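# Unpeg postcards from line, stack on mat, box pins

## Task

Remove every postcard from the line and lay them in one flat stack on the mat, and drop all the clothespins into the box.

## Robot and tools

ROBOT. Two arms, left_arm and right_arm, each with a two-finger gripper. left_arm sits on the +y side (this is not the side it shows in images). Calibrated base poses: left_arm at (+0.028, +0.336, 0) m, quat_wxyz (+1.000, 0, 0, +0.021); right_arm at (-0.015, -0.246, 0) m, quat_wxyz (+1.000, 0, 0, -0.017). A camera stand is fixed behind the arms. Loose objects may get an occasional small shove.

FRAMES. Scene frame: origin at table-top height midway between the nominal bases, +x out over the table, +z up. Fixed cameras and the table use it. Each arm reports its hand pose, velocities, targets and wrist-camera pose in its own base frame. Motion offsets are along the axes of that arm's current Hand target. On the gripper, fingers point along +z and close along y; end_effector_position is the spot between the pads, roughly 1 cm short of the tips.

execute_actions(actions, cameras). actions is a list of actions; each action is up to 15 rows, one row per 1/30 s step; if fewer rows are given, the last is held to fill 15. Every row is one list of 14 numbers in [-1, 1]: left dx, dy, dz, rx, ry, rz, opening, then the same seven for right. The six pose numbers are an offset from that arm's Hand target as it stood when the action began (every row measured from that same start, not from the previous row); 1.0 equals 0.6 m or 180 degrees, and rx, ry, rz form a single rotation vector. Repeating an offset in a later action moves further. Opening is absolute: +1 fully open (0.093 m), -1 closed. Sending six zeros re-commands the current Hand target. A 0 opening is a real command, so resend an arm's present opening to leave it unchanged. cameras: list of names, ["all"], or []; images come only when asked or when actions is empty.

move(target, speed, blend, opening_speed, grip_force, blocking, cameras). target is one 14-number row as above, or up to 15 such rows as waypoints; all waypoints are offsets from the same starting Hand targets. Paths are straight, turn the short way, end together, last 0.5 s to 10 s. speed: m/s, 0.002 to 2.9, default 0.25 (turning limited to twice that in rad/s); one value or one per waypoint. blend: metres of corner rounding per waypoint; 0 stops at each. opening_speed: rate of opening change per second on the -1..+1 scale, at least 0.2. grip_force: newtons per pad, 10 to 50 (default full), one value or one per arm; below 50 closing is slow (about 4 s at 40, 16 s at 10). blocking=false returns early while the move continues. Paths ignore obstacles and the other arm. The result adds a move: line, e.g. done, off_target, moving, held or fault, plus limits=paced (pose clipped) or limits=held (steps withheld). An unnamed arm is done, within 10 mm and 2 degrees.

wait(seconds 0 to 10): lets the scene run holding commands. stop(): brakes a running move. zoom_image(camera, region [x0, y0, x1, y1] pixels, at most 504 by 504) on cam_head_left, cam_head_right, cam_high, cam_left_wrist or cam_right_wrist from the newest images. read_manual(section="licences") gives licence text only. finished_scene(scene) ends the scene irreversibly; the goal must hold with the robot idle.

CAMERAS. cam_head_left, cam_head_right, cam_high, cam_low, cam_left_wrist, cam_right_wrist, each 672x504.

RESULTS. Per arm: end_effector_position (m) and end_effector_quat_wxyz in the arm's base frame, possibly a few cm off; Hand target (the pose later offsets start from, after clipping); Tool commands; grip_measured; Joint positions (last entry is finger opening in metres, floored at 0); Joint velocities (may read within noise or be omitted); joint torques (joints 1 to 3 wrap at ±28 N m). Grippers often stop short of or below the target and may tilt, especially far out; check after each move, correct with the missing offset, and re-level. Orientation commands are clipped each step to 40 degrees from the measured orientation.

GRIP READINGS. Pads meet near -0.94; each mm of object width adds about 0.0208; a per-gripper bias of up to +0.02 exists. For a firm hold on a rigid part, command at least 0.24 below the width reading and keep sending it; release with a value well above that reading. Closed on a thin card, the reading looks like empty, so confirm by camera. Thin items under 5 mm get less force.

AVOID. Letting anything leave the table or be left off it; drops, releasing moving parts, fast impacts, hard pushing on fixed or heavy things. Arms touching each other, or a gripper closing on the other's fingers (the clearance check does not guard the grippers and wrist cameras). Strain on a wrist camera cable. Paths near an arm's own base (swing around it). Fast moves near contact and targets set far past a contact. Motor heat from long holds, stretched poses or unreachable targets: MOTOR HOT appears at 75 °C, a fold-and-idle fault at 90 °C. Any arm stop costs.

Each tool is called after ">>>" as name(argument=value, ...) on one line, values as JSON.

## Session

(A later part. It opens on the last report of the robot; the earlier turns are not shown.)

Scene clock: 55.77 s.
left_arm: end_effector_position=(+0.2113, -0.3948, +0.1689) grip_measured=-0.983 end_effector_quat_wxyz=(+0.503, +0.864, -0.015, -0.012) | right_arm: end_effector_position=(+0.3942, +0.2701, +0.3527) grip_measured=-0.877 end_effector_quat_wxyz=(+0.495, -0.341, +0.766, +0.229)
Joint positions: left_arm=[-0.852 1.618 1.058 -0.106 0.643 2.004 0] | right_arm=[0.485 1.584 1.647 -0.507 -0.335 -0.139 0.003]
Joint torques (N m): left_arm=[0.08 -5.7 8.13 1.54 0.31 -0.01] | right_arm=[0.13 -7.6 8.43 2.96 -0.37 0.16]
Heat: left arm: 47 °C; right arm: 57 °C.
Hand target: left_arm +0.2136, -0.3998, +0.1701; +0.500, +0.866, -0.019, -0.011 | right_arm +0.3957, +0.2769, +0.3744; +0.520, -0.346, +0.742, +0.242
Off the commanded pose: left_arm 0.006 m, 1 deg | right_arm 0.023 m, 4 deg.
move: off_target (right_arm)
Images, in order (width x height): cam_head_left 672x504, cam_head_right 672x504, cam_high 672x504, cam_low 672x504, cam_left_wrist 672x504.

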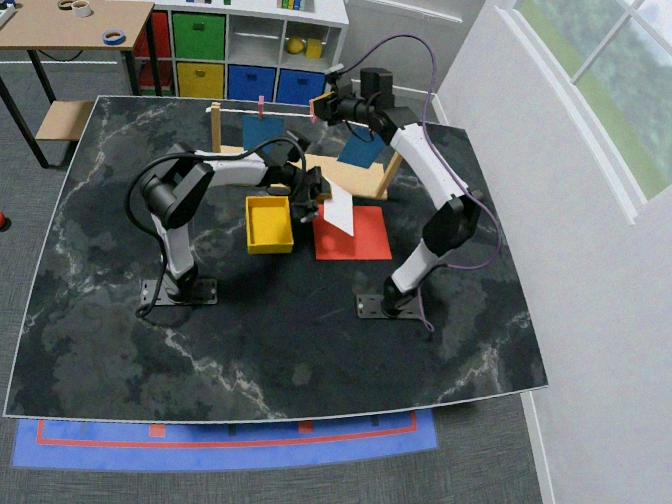

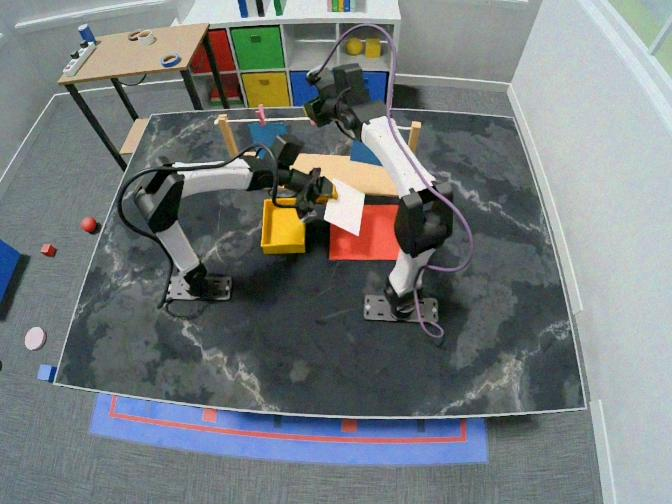

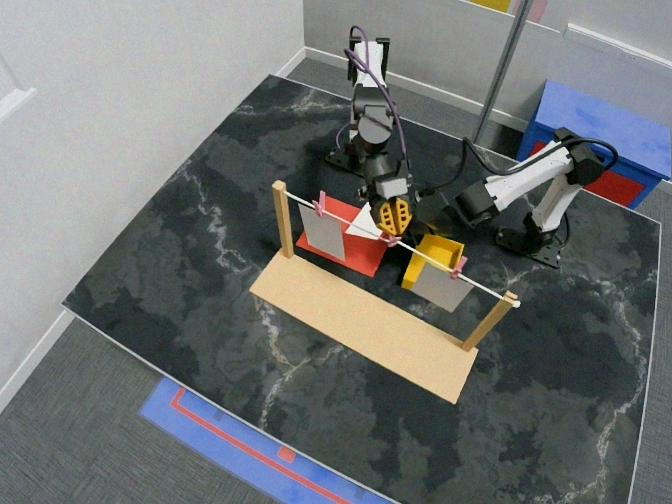

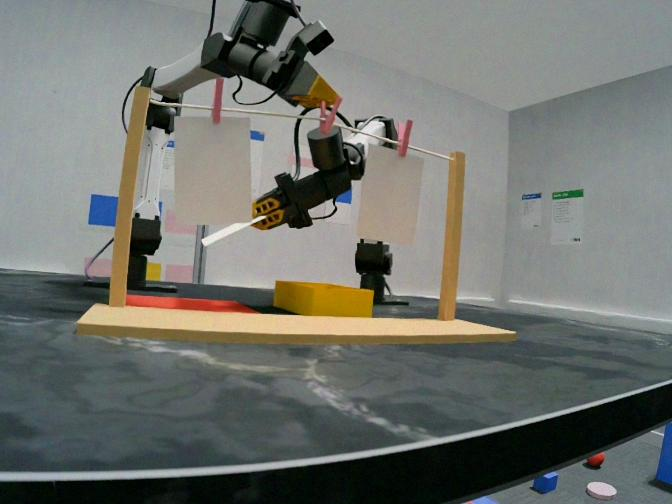

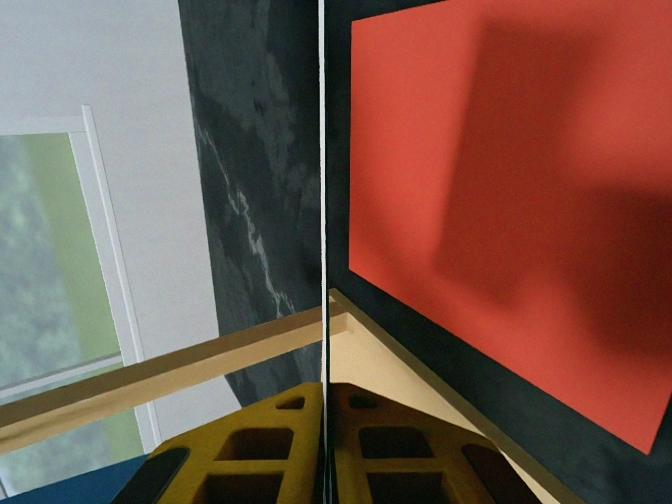

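>>> move(target=[[0,-0.124,0.174,0,0,0,-1,0,0,0,0,0,0,-1],[0,-0.124,0.174,0,0,0,-0.6,0,0,0,0,0,0,-1]], speed=0.12, opening_speed=0.6, cameras=["cam_low","cam_left_wrist","cam_head_left"])

Scene clock: 59.97 s.
left_arm: end_effector_position=(+0.2135, -0.4526, +0.0655) grip_measured=-0.602 end_effector_quat_wxyz=(+0.508, +0.861, -0.024, -0.005) | right_arm: end_effector_position=(+0.3942, +0.2701, +0.3527) grip_measured=-0.877 end_effector_quat_wxyz=(+0.495, -0.341, +0.766, +0.229)
Joint positions: left_arm=[-0.948 1.981 1.022 0.348 0.566 1.948 0.016] | right_arm=[0.485 1.584 1.647 -0.507 -0.335 -0.139 0.003]
Joint torques (N m): left_arm=[-0.08 -7.42 4.77 1.83 0.24 -0.16] | right_arm=[0.14 -7.6 8.44 2.96 -0.36 0.16]
Heat: left arm: 47 °C; right arm: 57 °C.
Hand target: left_arm +0.2113, -0.4528, +0.0533; +0.500, +0.866, -0.019, -0.011 | right_arm +0.3957, +0.2769, +0.3744; +0.520, -0.346, +0.742, +0.242
Off the commanded pose: left_arm 0.012 m, 1 deg | right_arm 0.023 m, 4 deg.
move: off_target (left_arm, right_arm); target 2's new opening was sent with left_arm's hand 0.012 m and 2 deg from that target
Images, in order (width x height): cam_head_left 672x504, cam_low 672x504, cam_left_wrist 672x504.

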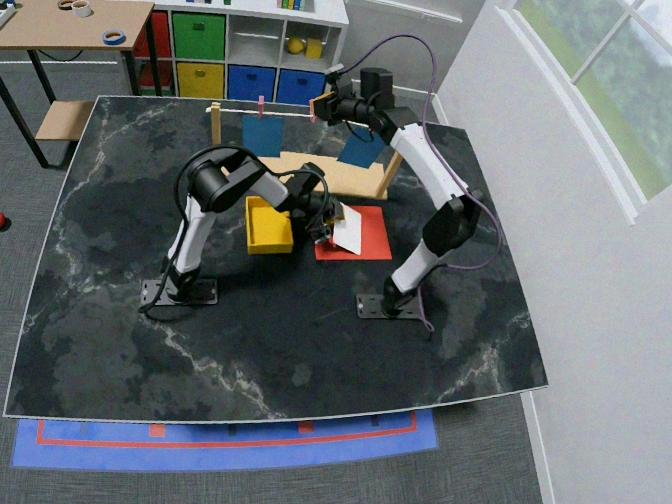

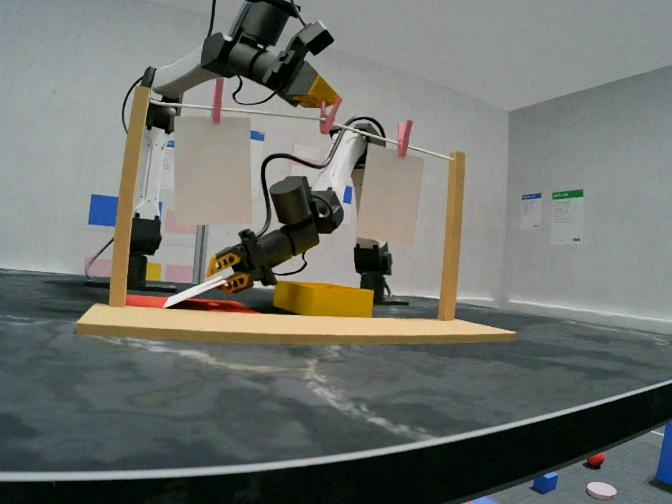

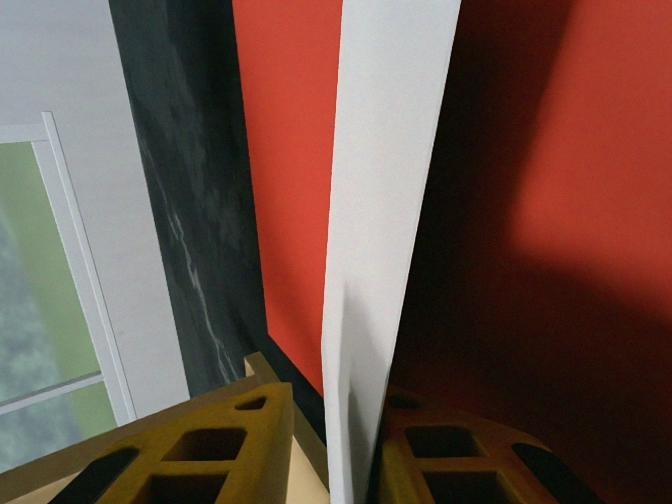

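>>> move(target=[[0,-0.0645,-0.078,0,0,0,-0.6,0,0,0,0,0,0,-1],[0,0.108,-0.25,0,0,0,-0.6,0,0,0,0,0,0,-1]], speed=[0.1,0.25], blend=[0.01,0], cameras=["cam_low","cam_left_wrist","cam_head_right"])

Scene clock: 62.80 s.
left_arm: end_effector_position=(+0.2150, -0.3547, +0.1715) grip_measured=-0.602 end_effector_quat_wxyz=(+0.492, +0.871, -0.006, -0.013) | right_arm: end_effector_position=(+0.3942, +0.2701, +0.3527) grip_measured=-0.877 end_effector_quat_wxyz=(+0.495, -0.341, +0.766, +0.229)
Joint positions: left_arm=[-0.764 1.521 1.002 -0.215 0.692 2.073 0.016] | right_arm=[0.485 1.584 1.647 -0.507 -0.335 -0.139 0.003]
Joint torques (N m): left_arm=[0.87 -7.8 7.87 1.4 0.65 0.01] | right_arm=[0.14 -7.61 8.39 2.96 -0.36 0.17]
Heat: left arm: 46 °C; right arm: 57 °C.
Hand target: left_arm +0.2155, -0.3555, +0.1846; +0.500, +0.866, -0.019, -0.011 | right_arm +0.3957, +0.2769, +0.3744; +0.520, -0.346, +0.742, +0.242
Off the commanded pose: left_arm 0.013 m, 2 deg | right_arm 0.023 m, 4 deg.
joint sent to its limit (left arm) — joint 6 (wrist roll), upper limit. The joint targets still meet the commanded pose.
move: off_target (left_arm, right_arm)
Images, in order (width x height): cam_head_right 672x504, cam_low 672x504, cam_left_wrist 672x504.

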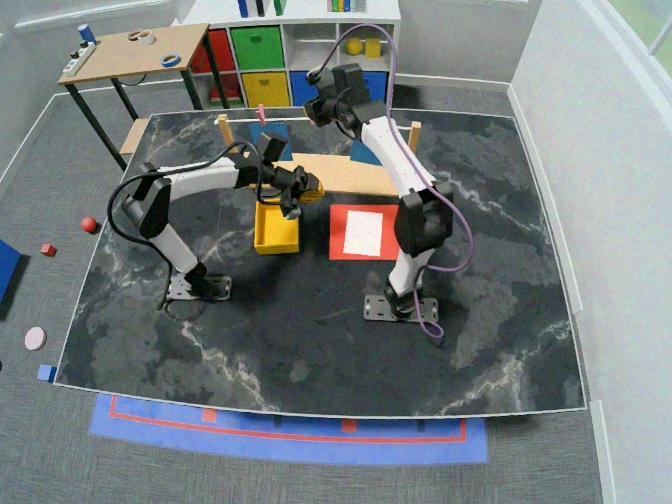

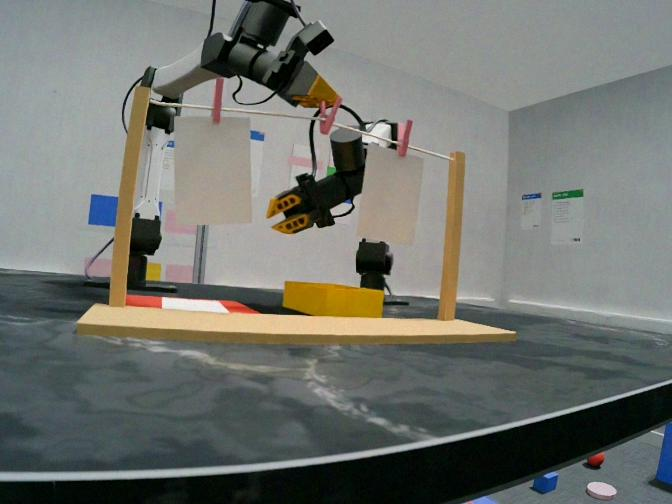

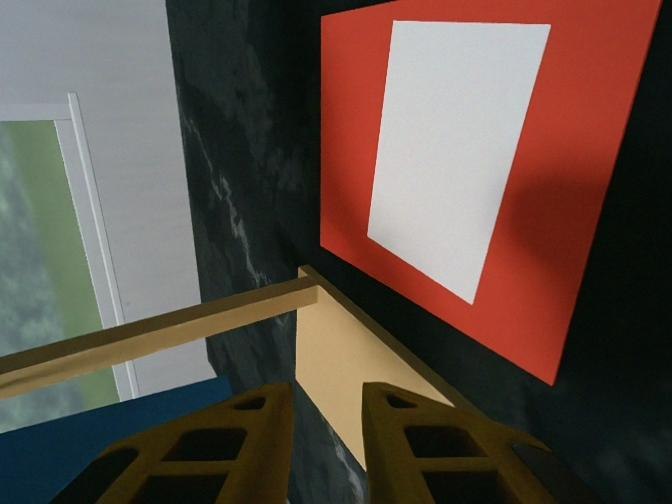

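>>> move(target=[[0,0,0,0,0,0,-0.6,0.094,0,0.034,0.261,0,0.095,-1],[0,0,0,0,0,0,-0.6,0.094,0,0.034,0.261,0,0.095,0]], speed=0.25, opening_speed=1, cameras=["cam_low","cam_right_wrist"])

Scene clock: 66.47 s.
left_arm: end_effector_position=(+0.2150, -0.3547, +0.1714) grip_measured=-0.602 end_effector_quat_wxyz=(+0.492, +0.871, -0.006, -0.013) | right_arm: end_effector_position=(+0.3917, +0.2733, +0.3273) grip_measured=-0.877 end_effector_quat_wxyz=(+0.562, -0.103, +0.819, +0.051)
Joint positions: left_arm=[-0.764 1.521 1.002 -0.216 0.692 2.073 0.016] | right_arm=[0.788 1.579 1.506 -0.36 0.53 0.195 0.003]
Joint torques (N m): left_arm=[0.68 -7.69 7.77 1.41 0.61 0] | right_arm=[-0.12 -8.13 6.5 2.52 0.08 0.17]
Heat: left arm: 47 °C; right arm: 57 °C.
Hand target: left_arm +0.2155, -0.3556, +0.1846; +0.500, +0.866, -0.019, -0.011 | right_arm +0.3917, +0.2743, +0.3310; +0.567, -0.102, +0.816, +0.057 (not the last commanded pose)
Tool commands: left_gripper/opening=-0.6 right_gripper/opening=-1.0
Off the commanded pose: left_arm 0.013 m, 2 deg | right_arm 0.014 m, 13 deg.
joint sent to its limit (left arm) — joint 6 (wrist roll), upper limit. The joint targets still meet the commanded pose.
move: held (right_arm; a check stopped the path), off_target (left_arm); path passed 0 of 2 targets; target 2's new opening was not sent; limits=held
pose unreachable (right arm): on one or more control steps of this call, first in action 0 (counted from 0), this arm could not follow its commanded pose, so it was not sent that pose on those steps. It may still have moved: this result reports where it is.
cause: moving toward the commanded pose would bring a part of the arm too close to another arm (this arm's gripper housing and the left arm's wrist (the part past joint 4), at the place that arm is still heading or pushing toward).
Images, in order (width x height): cam_low 672x504, cam_right_wrist 672x504.

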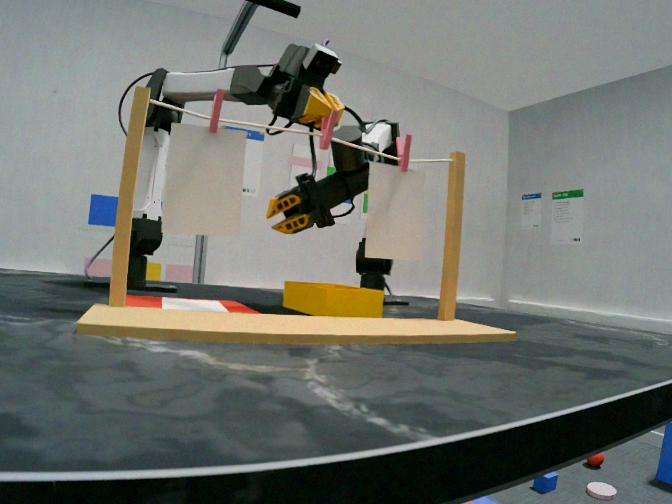

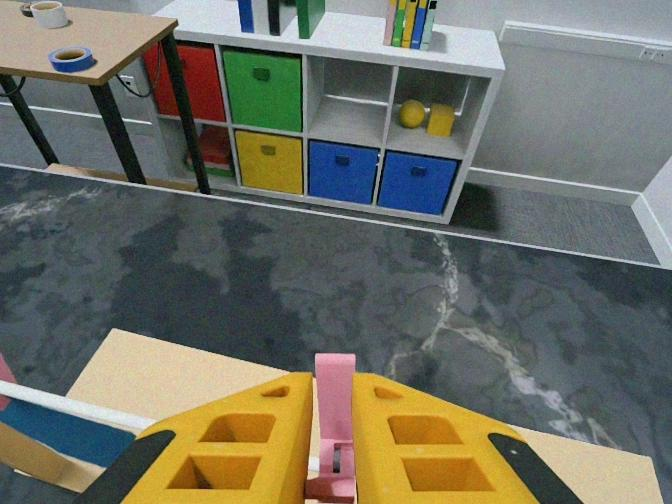

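>>> move(target=[[-0.015,0.047,-0.471,0.1,0.1,-0.493,1,0,0,0,0,0,0,-1],[-0.015,0.047,-0.471,0.1,0.1,-0.493,1,0.023,0.005,0.015,0.07,0,0.0255,-1],[-0.015,0.047,-0.471,0.1,0.1,-0.493,1,0.023,0.005,0.015,0.07,0,0.0255,0]], speed=0.3, opening_speed=1, cameras=["cam_low","cam_right_wrist","cam_left_wrist"])

Scene clock: 74.27 s.
left_arm: end_effector_position=(+0.2196, -0.1287, +0.3447) grip_measured=+1.000 end_effector_quat_wxyz=(+0.361, +0.628, +0.672, -0.154) | right_arm: end_effector_position=(+0.3928, +0.2728, +0.3081) grip_measured=-0.002 end_effector_quat_wxyz=(+0.567, -0.013, +0.824, -0.015)
Joint positions: left_arm=[-0.103 1.276 1.728 -1.545 0.676 1.229 0.093] | right_arm=[0.862 1.675 1.553 -0.414 0.796 0.359 0.045]
Joint torques (N m): left_arm=[1.16 -3.38 6.22 0.94 0.43 -0.12] | right_arm=[0.57 -7.12 9.06 2.08 0.33 0.26]
Heat: left arm: 47 °C; right arm: 56 °C.
Hand target: left_arm +0.2165, -0.1247, +0.3502; +0.219, +0.685, +0.656, -0.229 | right_arm +0.3946, +0.2777, +0.3149; +0.572, -0.006, +0.820, -0.010
Off the commanded pose: left_arm 0.008 m, 20 deg | right_arm 0.008 m, 1 deg.
joint sent to its limit (left arm) — joint 4 (wrist pitch), lower limit. The joint targets are off in orientation, not in position.
move: off_target (left_arm)
Images, in order (width x height): cam_low 672x504, cam_left_wrist 672x504, cam_right_wrist 672x504.

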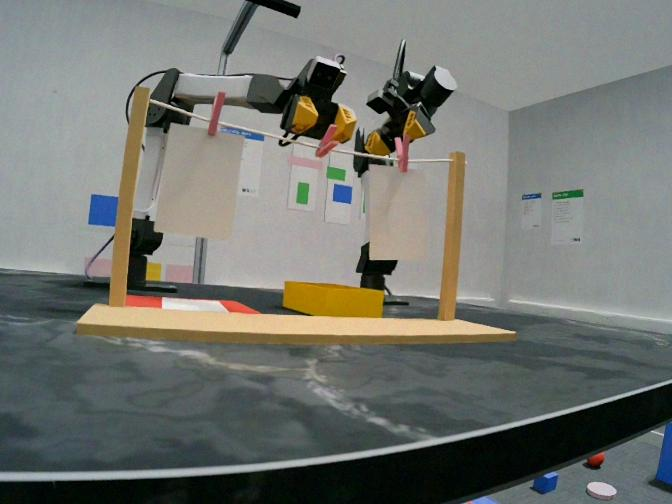

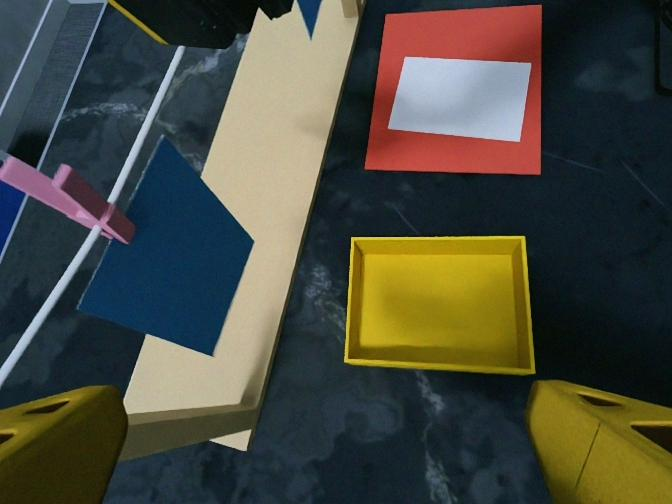

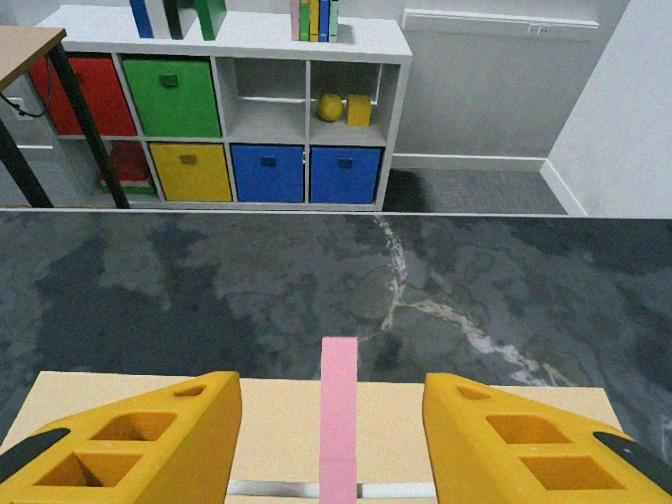

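>>> move(target=[0,0,0,0,0,0,1,-0.05,0,-0.15,0,0,0,1], cameras=["cam_low","cam_right_wrist","cam_high"])

>>> zoom_image(camera="cam_low", region=[260, 90, 440, 225])

Scene clock: 76.60 s.
left_arm: end_effector_position=(+0.2196, -0.1287, +0.3447) grip_measured=+1.000 end_effector_quat_wxyz=(+0.361, +0.628, +0.672, -0.154) | right_arm: end_effector_position=(+0.3220, +0.2815, +0.3590) grip_measured=+1.000 end_effector_quat_wxyz=(+0.562, -0.021, +0.826, -0.022)
Joint positions: left_arm=[-0.103 1.276 1.728 -1.545 0.676 1.229 0.093] | right_arm=[1.043 1.628 1.752 -0.801 0.945 0.512 0.093]
Joint torques (N m): left_arm=[1.11 -3.62 6.09 0.94 0.42 -0.1] | right_arm=[0.24 -8.21 8.47 1.91 0.44 0.27]
Heat: left arm: 47 °C; right arm: 56 °C.
Hand target: left_arm +0.2165, -0.1247, +0.3502; +0.219, +0.685, +0.656, -0.229 | right_arm +0.3206, +0.2792, +0.3742; +0.572, -0.007, +0.820, -0.010
Off the commanded pose: left_arm 0.007 m, 20 deg | right_arm 0.015 m, 2 deg.
joint sent to its limit (left arm) — joint 4 (wrist pitch), lower limit. The joint targets are off in orientation, not in position.
move: off_target (left_arm, right_arm)
Images, in order (width x height): cam_high 672x504, cam_low 672x504, cam_right_wrist 672x504.

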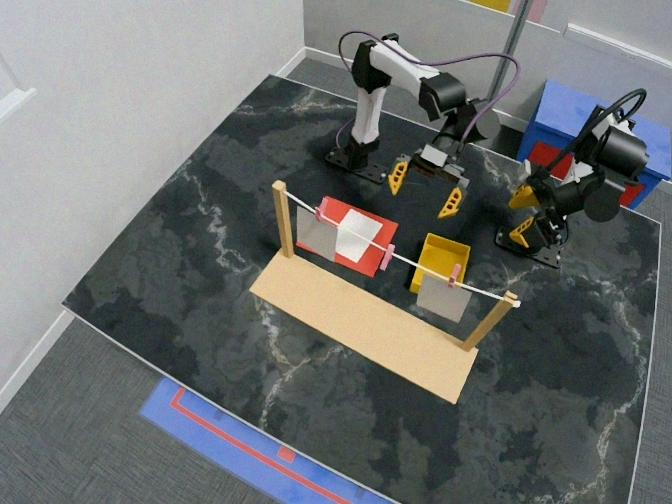

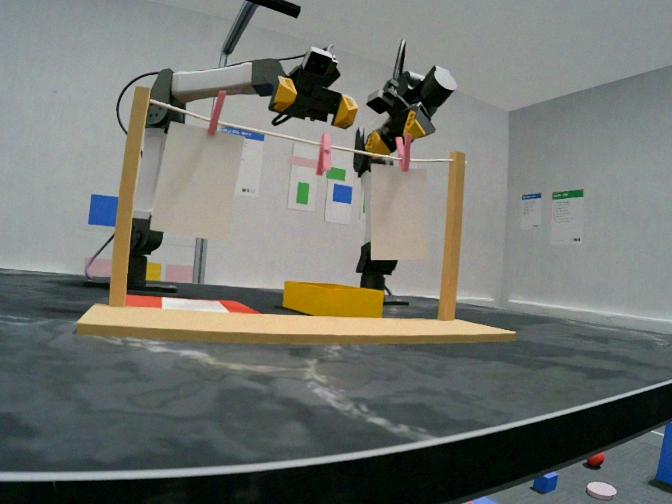

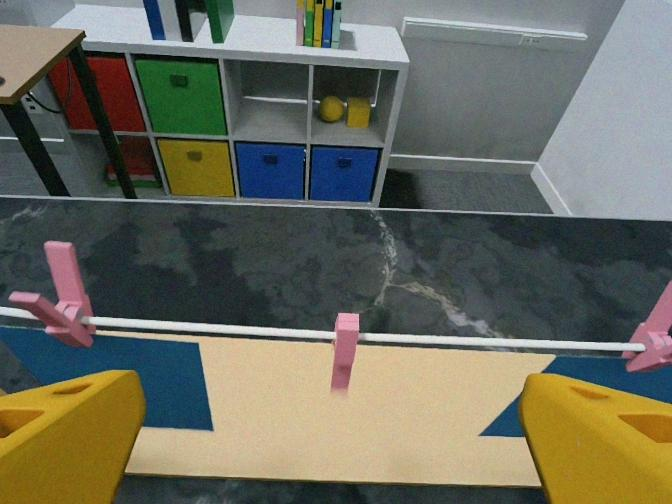

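Scaled by 2.800 from the camera's 672x504 image, which has a finer 960x720 frame.

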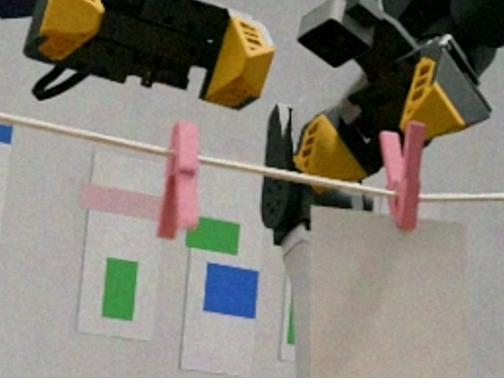

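>>> move(target=[0,0,0,0,0,0,1,-0.057,-0.298,0.099,-0.413,0.143,-0.311,1], cameras=["cam_low","cam_right_wrist","cam_high"])

Scene clock: 86.70 s.
left_arm: end_effector_position=(+0.2196, -0.1287, +0.3447) grip_measured=+1.000 end_effector_quat_wxyz=(+0.361, +0.628, +0.672, -0.154) | right_arm: end_effector_position=(+0.3867, +0.1002, +0.3875) grip_measured=+1.000 end_effector_quat_wxyz=(+0.427, -0.588, +0.677, +0.116)
Joint positions: left_arm=[-0.103 1.276 1.728 -1.545 0.676 1.229 0.093] | right_arm=[-0.035 1.878 2.465 -1.555 -0.742 -1.226 0.093]
Joint torques (N m): left_arm=[1.02 -3.49 6.04 0.98 0.45 -0.12] | right_arm=[-0.23 -6.97 6.05 1.51 -0.49 0.05]
Heat: left arm: 47 °C; right arm: 56 °C.
Hand target: left_arm +0.2165, -0.1247, +0.3502; +0.219, +0.685, +0.656, -0.229 | right_arm +0.3879, +0.1007, +0.3900; +0.209, -0.686, +0.663, +0.216
Off the commanded pose: left_arm 0.007 m, 20 deg | right_arm 0.003 m, 30 deg.
joint sent to its limit (left arm) — joint 4 (wrist pitch), lower limit. The joint targets are off in orientation, not in position.
joint sent to its limit (right arm) — joint 4 (wrist pitch), lower limit. The joint targets are off in orientation, not in position.
move: off_target (left_arm, right_arm)
Images, in order (width x height): cam_high 672x504, cam_low 672x504, cam_right_wrist 672x504.

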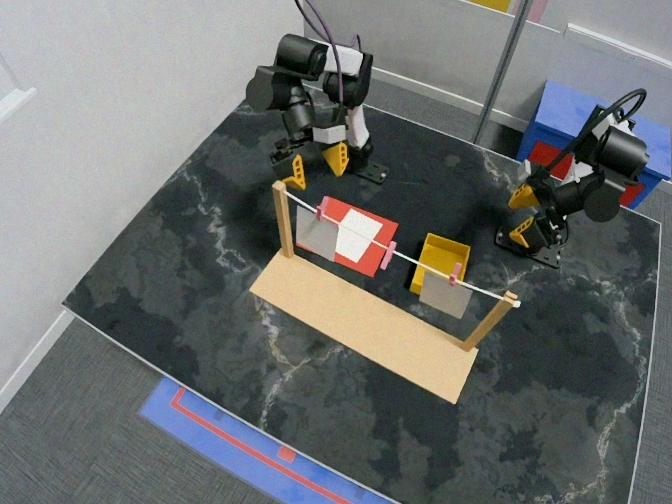

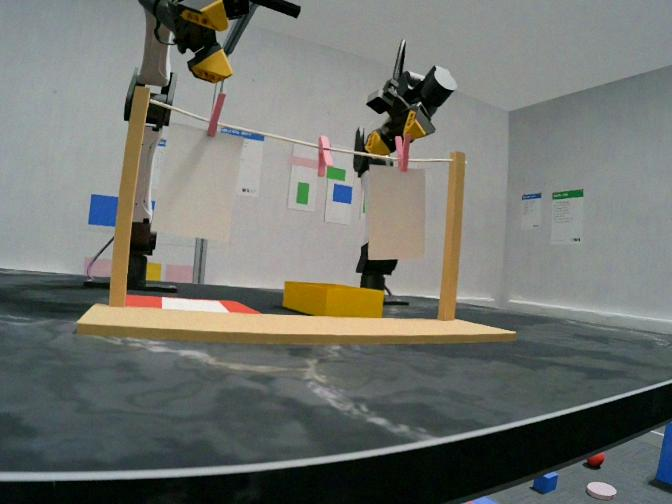

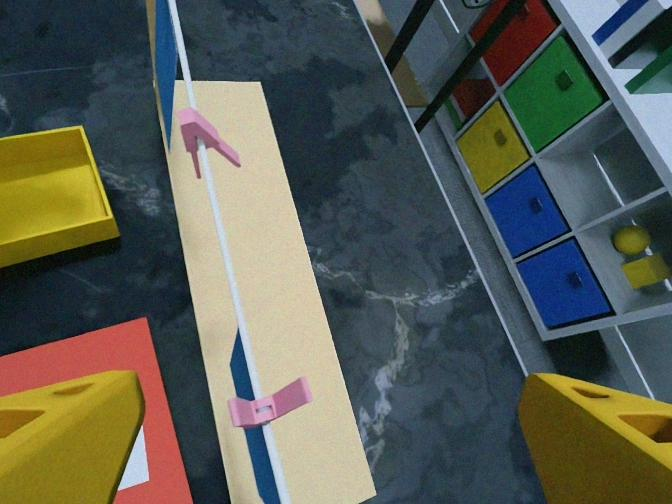

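>>> move(target=[0,0,0,0,0,0,1,-0.002,0.087,0.052,0.410,-0.150,0.315,1], cameras=["cam_right_wrist"])

Scene clock: 92.80 s.
left_arm: end_effector_position=(+0.2196, -0.1287, +0.3447) grip_measured=+1.000 end_effector_quat_wxyz=(+0.361, +0.628, +0.672, -0.154) | right_arm: end_effector_position=(+0.3352, +0.1173, +0.3677) grip_measured=+1.000 end_effector_quat_wxyz=(+0.574, -0.004, +0.819, +0.001)
Joint positions: left_arm=[-0.103 1.276 1.728 -1.545 0.676 1.229 0.093] | right_arm=[0.581 1.15 1.318 -0.576 0.536 0.214 0.093]
Joint torques (N m): left_arm=[1.01 -3.47 5.93 0.97 0.41 -0.09] | right_arm=[0.53 -3.22 5.55 2.42 0.28 0.26]
Heat: left arm: 46 °C; right arm: 55 °C.
Hand target: left_arm +0.2165, -0.1247, +0.3502; +0.219, +0.685, +0.656, -0.229 | right_arm +0.3351, +0.1177, +0.3652; +0.573, +0.000, +0.819, +0.000
Off the commanded pose: left_arm 0.007 m, 20 deg | right_arm 0.003 m, 0 deg.
joint sent to its limit (left arm) — joint 4 (wrist pitch), lower limit. The joint targets are off in orientation, not in position.
move: off_target (left_arm)
Images, in order (width x height): cam_right_wrist 672x504.

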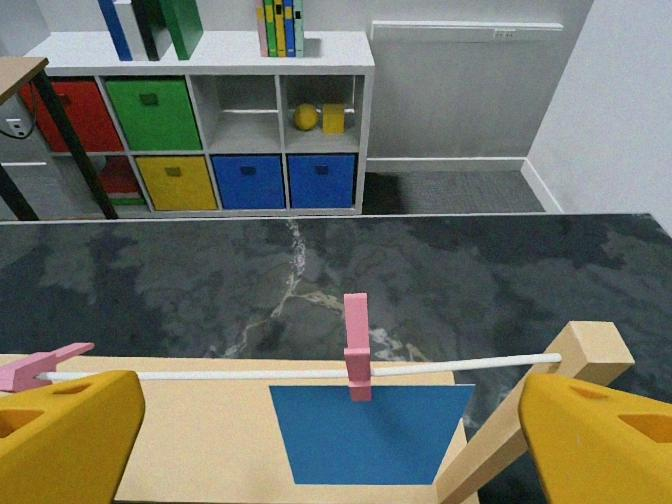

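>>> move(target=[[0,0,0,0,0,0,1,0.085,-0.015,0.031,0,0,0,0.3],[0,0,0,0,0,0,1,0.050,-0.015,0.125,0,0,0,0.3]], speed=[0.2,0.12], cameras=["cam_right_wrist","cam_low"])

Scene clock: 95.80 s.
left_arm: end_effector_position=(+0.2196, -0.1287, +0.3447) grip_measured=+1.000 end_effector_quat_wxyz=(+0.361, +0.628, +0.672, -0.154) | right_arm: end_effector_position=(+0.3892, +0.1061, +0.2967) grip_measured=+0.302 end_effector_quat_wxyz=(+0.560, -0.001, +0.828, -0.009)
Joint positions: left_arm=[-0.103 1.276 1.728 -1.545 0.676 1.229 0.093] | right_arm=[0.436 1.256 1.116 -0.278 0.417 0.16 0.06]
Joint torques (N m): left_arm=[1.01 -3.32 6.11 0.97 0.43 -0.11] | right_arm=[-0.62 -3.79 9.32 2.6 -0.08 0.1]
Heat: left arm: 46 °C; right arm: 55 °C.
Hand target: left_arm +0.2165, -0.1247, +0.3502; +0.219, +0.685, +0.656, -0.229 | right_arm +0.3953, +0.1087, +0.3113; +0.573, +0.000, +0.819, +0.000
Off the commanded pose: left_arm 0.007 m, 20 deg | right_arm 0.016 m, 2 deg.
joint sent to its limit (left arm) — joint 4 (wrist pitch), lower limit. The joint targets are off in orientation, not in position.
move: off_target (left_arm, right_arm)
Images, in order (width x height): cam_low 672x504, cam_right_wrist 672x504.

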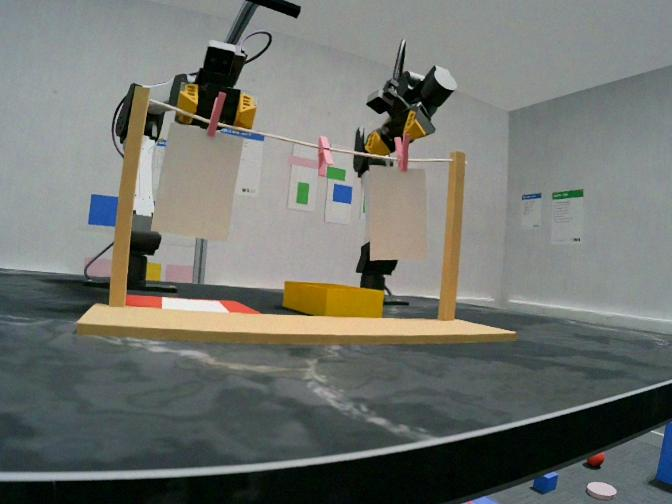

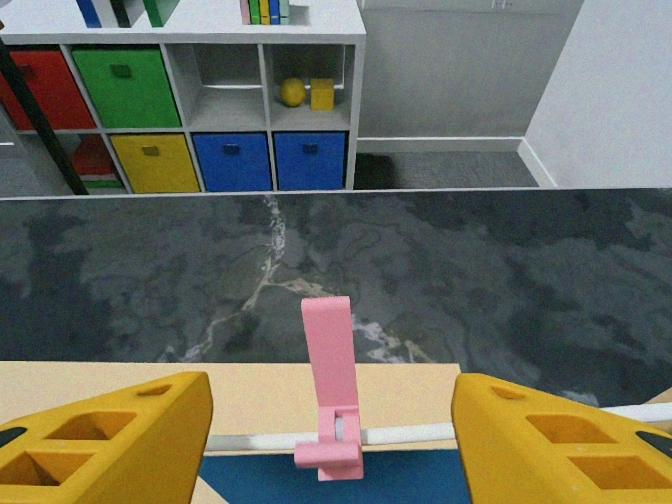

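>>> move(target=[[0,0,0,0,0,0,1,-0.019,0.003,-0.007,0,0,0,0.3],[0,0,0,0,0,0,1,-0.019,0.003,-0.007,0,0,0,-1],[0,0,0,0,0,0,1,-0.097,0.003,-0.035,0,0,0,-1],[0,0,0,0,0,0,1,-0.097,0.003,-0.035,-0.261,0,-0.095,-1]], speed=[0.15,0.1,0.1,0.3], opening_speed=1, cameras=["cam_right_wrist","cam_low","cam_left_wrist","cam_high"])

Scene clock: 102.47 s.
left_arm: end_effector_position=(+0.2196, -0.1287, +0.3447) grip_measured=+1.000 end_effector_quat_wxyz=(+0.361, +0.628, +0.672, -0.154) | right_arm: end_effector_position=(+0.3924, +0.1015, +0.3424) grip_measured=-0.871 end_effector_quat_wxyz=(+0.483, -0.318, +0.781, +0.235)
Joint positions: left_arm=[-0.103 1.276 1.728 -1.545 0.676 1.229 0.093] | right_arm=[-0.042 1.466 1.554 -0.721 -0.774 -0.407 0.003]
Joint torques (N m): left_arm=[1.06 -3.47 6.23 0.96 0.42 -0.11] | right_arm=[0.28 -5.93 9.96 2.66 -0.89 0.12]
Heat: left arm: 46 °C; right arm: 55 °C.
Hand target: left_arm +0.2165, -0.1247, +0.3502; +0.219, +0.685, +0.656, -0.229 | right_arm +0.3955, +0.1106, +0.3732; +0.519, -0.346, +0.743, +0.243
Off the commanded pose: left_arm 0.007 m, 20 deg | right_arm 0.032 m, 7 deg.
joint sent to its limit (left arm) — joint 4 (wrist pitch), lower limit. The joint targets are off in orientation, not in position.
move: off_target (left_arm, right_arm); target 2's new opening was sent with right_arm's hand 0.011 m and 1 deg from that target
Images, in order (width x height): cam_high 672x504, cam_low 672x504, cam_left_wrist 672x504, cam_right_wrist 672x504.

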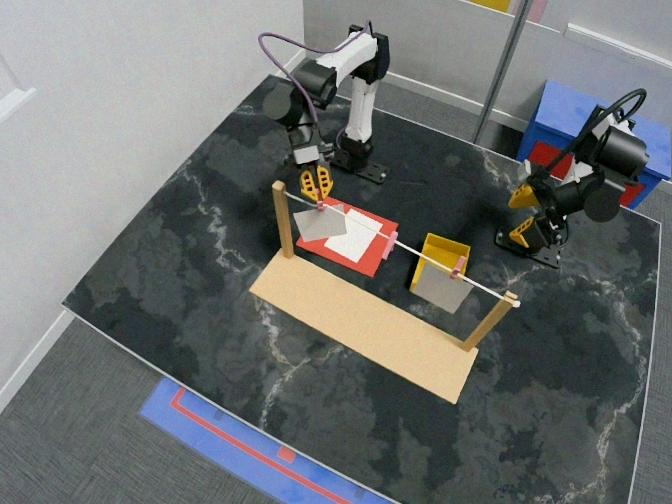

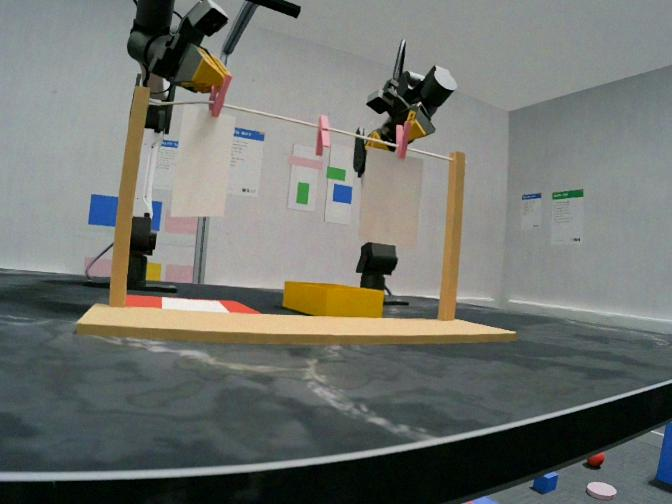

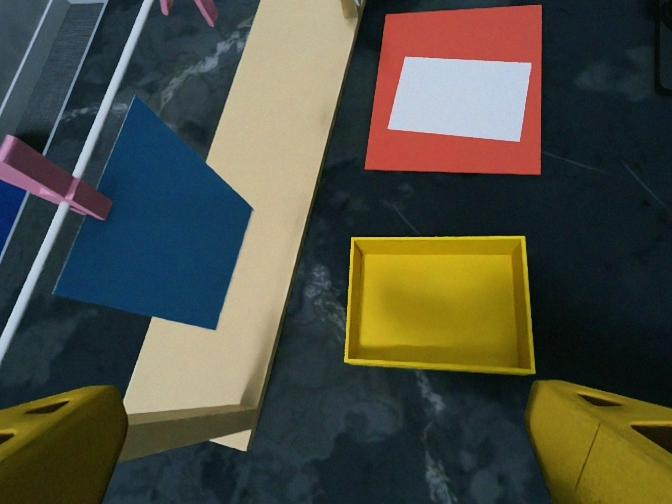

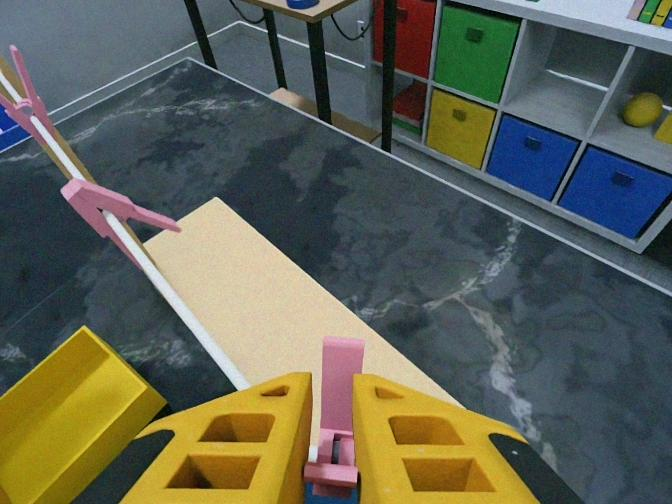

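>>> move(target=[-0.276,0.0945,0.472,-0.220,-0.294,-0.154,0.15,0,0,0,0,0,0,-1], cameras=["cam_left_wrist","cam_low","cam_head_left"])

Scene clock: 106.80 s.
left_arm: end_effector_position=(+0.2578, -0.4239, +0.2166) grip_measured=+0.153 end_effector_quat_wxyz=(+0.623, +0.246, +0.673, -0.314) | right_arm: end_effector_position=(+0.3924, +0.1015, +0.3423) grip_measured=-0.871 end_effector_quat_wxyz=(+0.483, -0.318, +0.781, +0.235)
Joint positions: left_arm=[-1.129 1.713 0.829 0.856 -0.311 -0.126 0.053] | right_arm=[-0.042 1.466 1.554 -0.721 -0.775 -0.408 0.003]
Joint torques (N m): left_arm=[0.12 -6.35 7.61 2.38 -0.16 -0.06] | right_arm=[0.28 -5.89 10.03 2.63 -0.88 0.05]
Heat: left arm: 46 °C; right arm: 55 °C.
Hand target: left_arm +0.2601, -0.4296, +0.2238; +0.631, +0.236, +0.666, -0.319 | right_arm +0.3955, +0.1107, +0.3732; +0.519, -0.346, +0.743, +0.243
Off the commanded pose: left_arm 0.010 m, 2 deg | right_arm 0.032 m, 7 deg.
move: off_target (right_arm)
Images, in order (width x height): cam_head_left 672x504, cam_low 672x504, cam_left_wrist 672x504.

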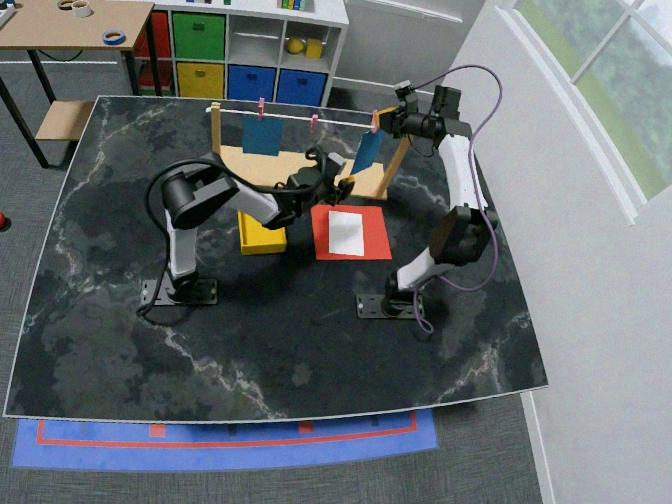

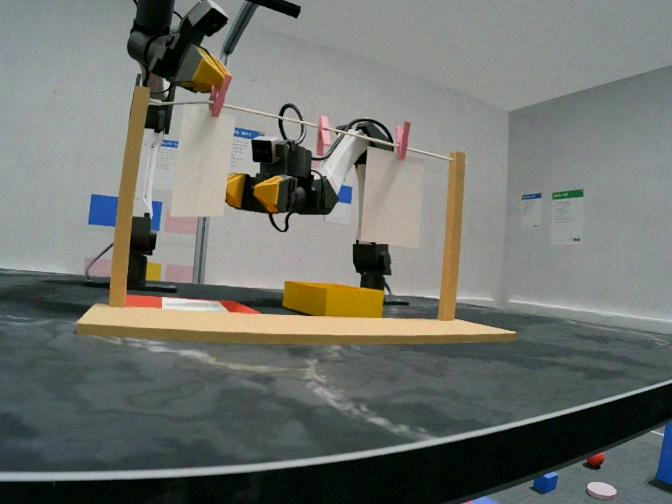

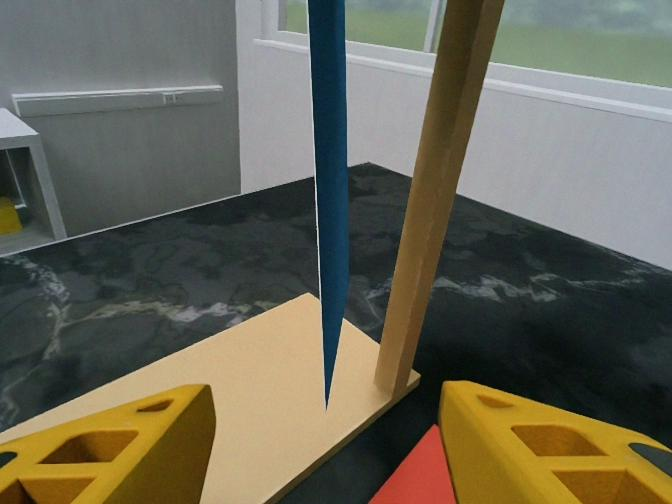

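>>> move(target=[[0,0.002,0.132,0,0,0,0.15,0,0,0,0,0,0,-1],[0,0.002,0.132,0,0,0,-1,0,0,0,0,0,0,-1],[0.092,0.002,0.132,0,0,0,-1,0,0,0,0,0,0,-1]], speed=[0.12,0.1,0.07], opening_speed=1, cameras=["cam_left_wrist","cam_low"])

Scene clock: 111.53 s.
left_arm: end_effector_position=(+0.3133, -0.4898, +0.1796) grip_measured=-0.983 end_effector_quat_wxyz=(+0.633, +0.236, +0.664, -0.321) | right_arm: end_effector_position=(+0.3920, +0.1017, +0.3421) grip_measured=-0.871 end_effector_quat_wxyz=(+0.483, -0.319, +0.781, +0.235)
Joint positions: left_arm=[-1.079 2.095 1.144 0.959 -0.268 -0.126 0] | right_arm=[-0.042 1.466 1.554 -0.723 -0.776 -0.411 0.003]
Joint torques (N m): left_arm=[-0.29 -9.18 4.71 2.38 -0.09 -0.02] | right_arm=[0.28 -5.86 10.02 2.65 -0.87 0.08]
Heat: left arm: 47 °C; right arm: 56 °C.
Hand target: left_arm +0.3106, -0.4911, +0.1692; +0.631, +0.236, +0.666, -0.319 | right_arm +0.3955, +0.1107, +0.3732; +0.519, -0.346, +0.743, +0.243
Off the commanded pose: left_arm 0.011 m, 0 deg | right_arm 0.033 m, 7 deg.
move: off_target (left_arm, right_arm)
Images, in order (width x height): cam_low 672x504, cam_left_wrist 672x504.

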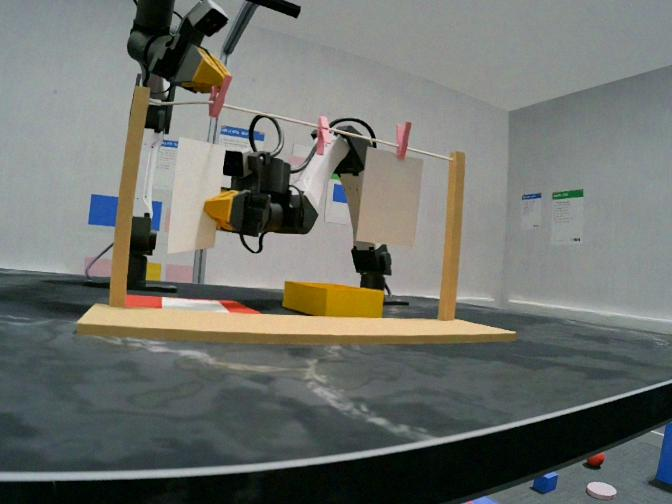

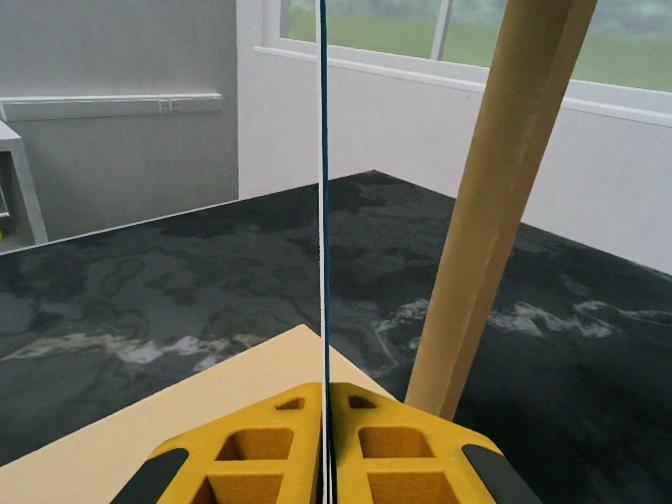

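>>> move(target=[[0,0,-0.217,0,0,0,-1,0,0,0,0,0,0,-1],[-0.0165,-0.0147,-0.222,0.337,-0.054,0.562,-1,0,0,0,0,0,0,-1],[0.201,-0.051,-0.160,0.337,-0.054,0.562,-1,0,0,0,0,0,0,-1]], speed=[0.25,0.35,0.15], blend=[0.03,0,0], cameras=["cam_low","cam_left_wrist"])

Scene clock: 119.37 s.
left_arm: end_effector_position=(+0.2127, -0.4522, +0.0628) grip_measured=-0.983 end_effector_quat_wxyz=(+0.505, +0.863, -0.021, -0.008) | right_arm: end_effector_position=(+0.3920, +0.1017, +0.3421) grip_measured=-0.871 end_effector_quat_wxyz=(+0.483, -0.319, +0.781, +0.235)
Joint positions: left_arm=[-0.95 1.985 1.022 0.344 0.564 1.943 0] | right_arm=[-0.042 1.466 1.554 -0.723 -0.776 -0.411 0.003]
Joint torques (N m): left_arm=[0.03 -7.87 4.63 1.92 0.25 -0.17] | right_arm=[0.25 -5.87 9.99 2.65 -0.87 0.07]
Heat: left arm: 49 °C; right arm: 56 °C.
Hand target: left_arm +0.2113, -0.4532, +0.0533; +0.501, +0.865, -0.017, -0.010 | right_arm +0.3955, +0.1107, +0.3732; +0.519, -0.346, +0.743, +0.243
Off the commanded pose: left_arm 0.010 m, 1 deg | right_arm 0.033 m, 7 deg.
move: off_target (right_arm)
Images, in order (width x height): cam_low 672x504, cam_left_wrist 672x504.

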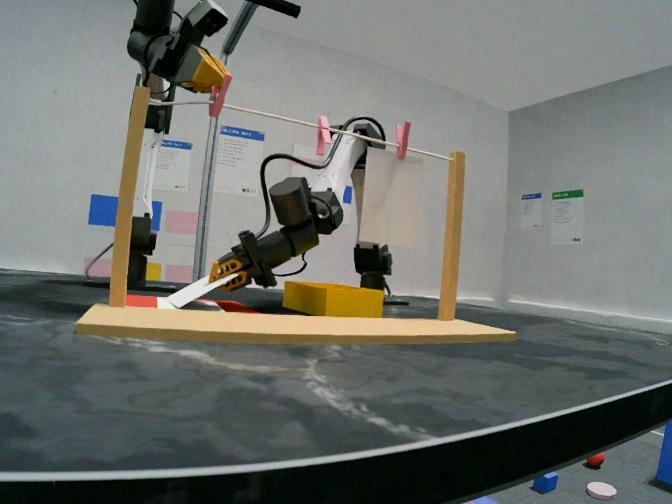

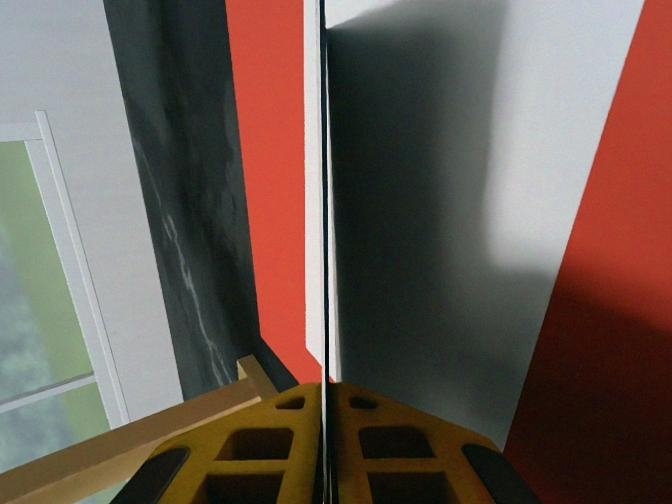

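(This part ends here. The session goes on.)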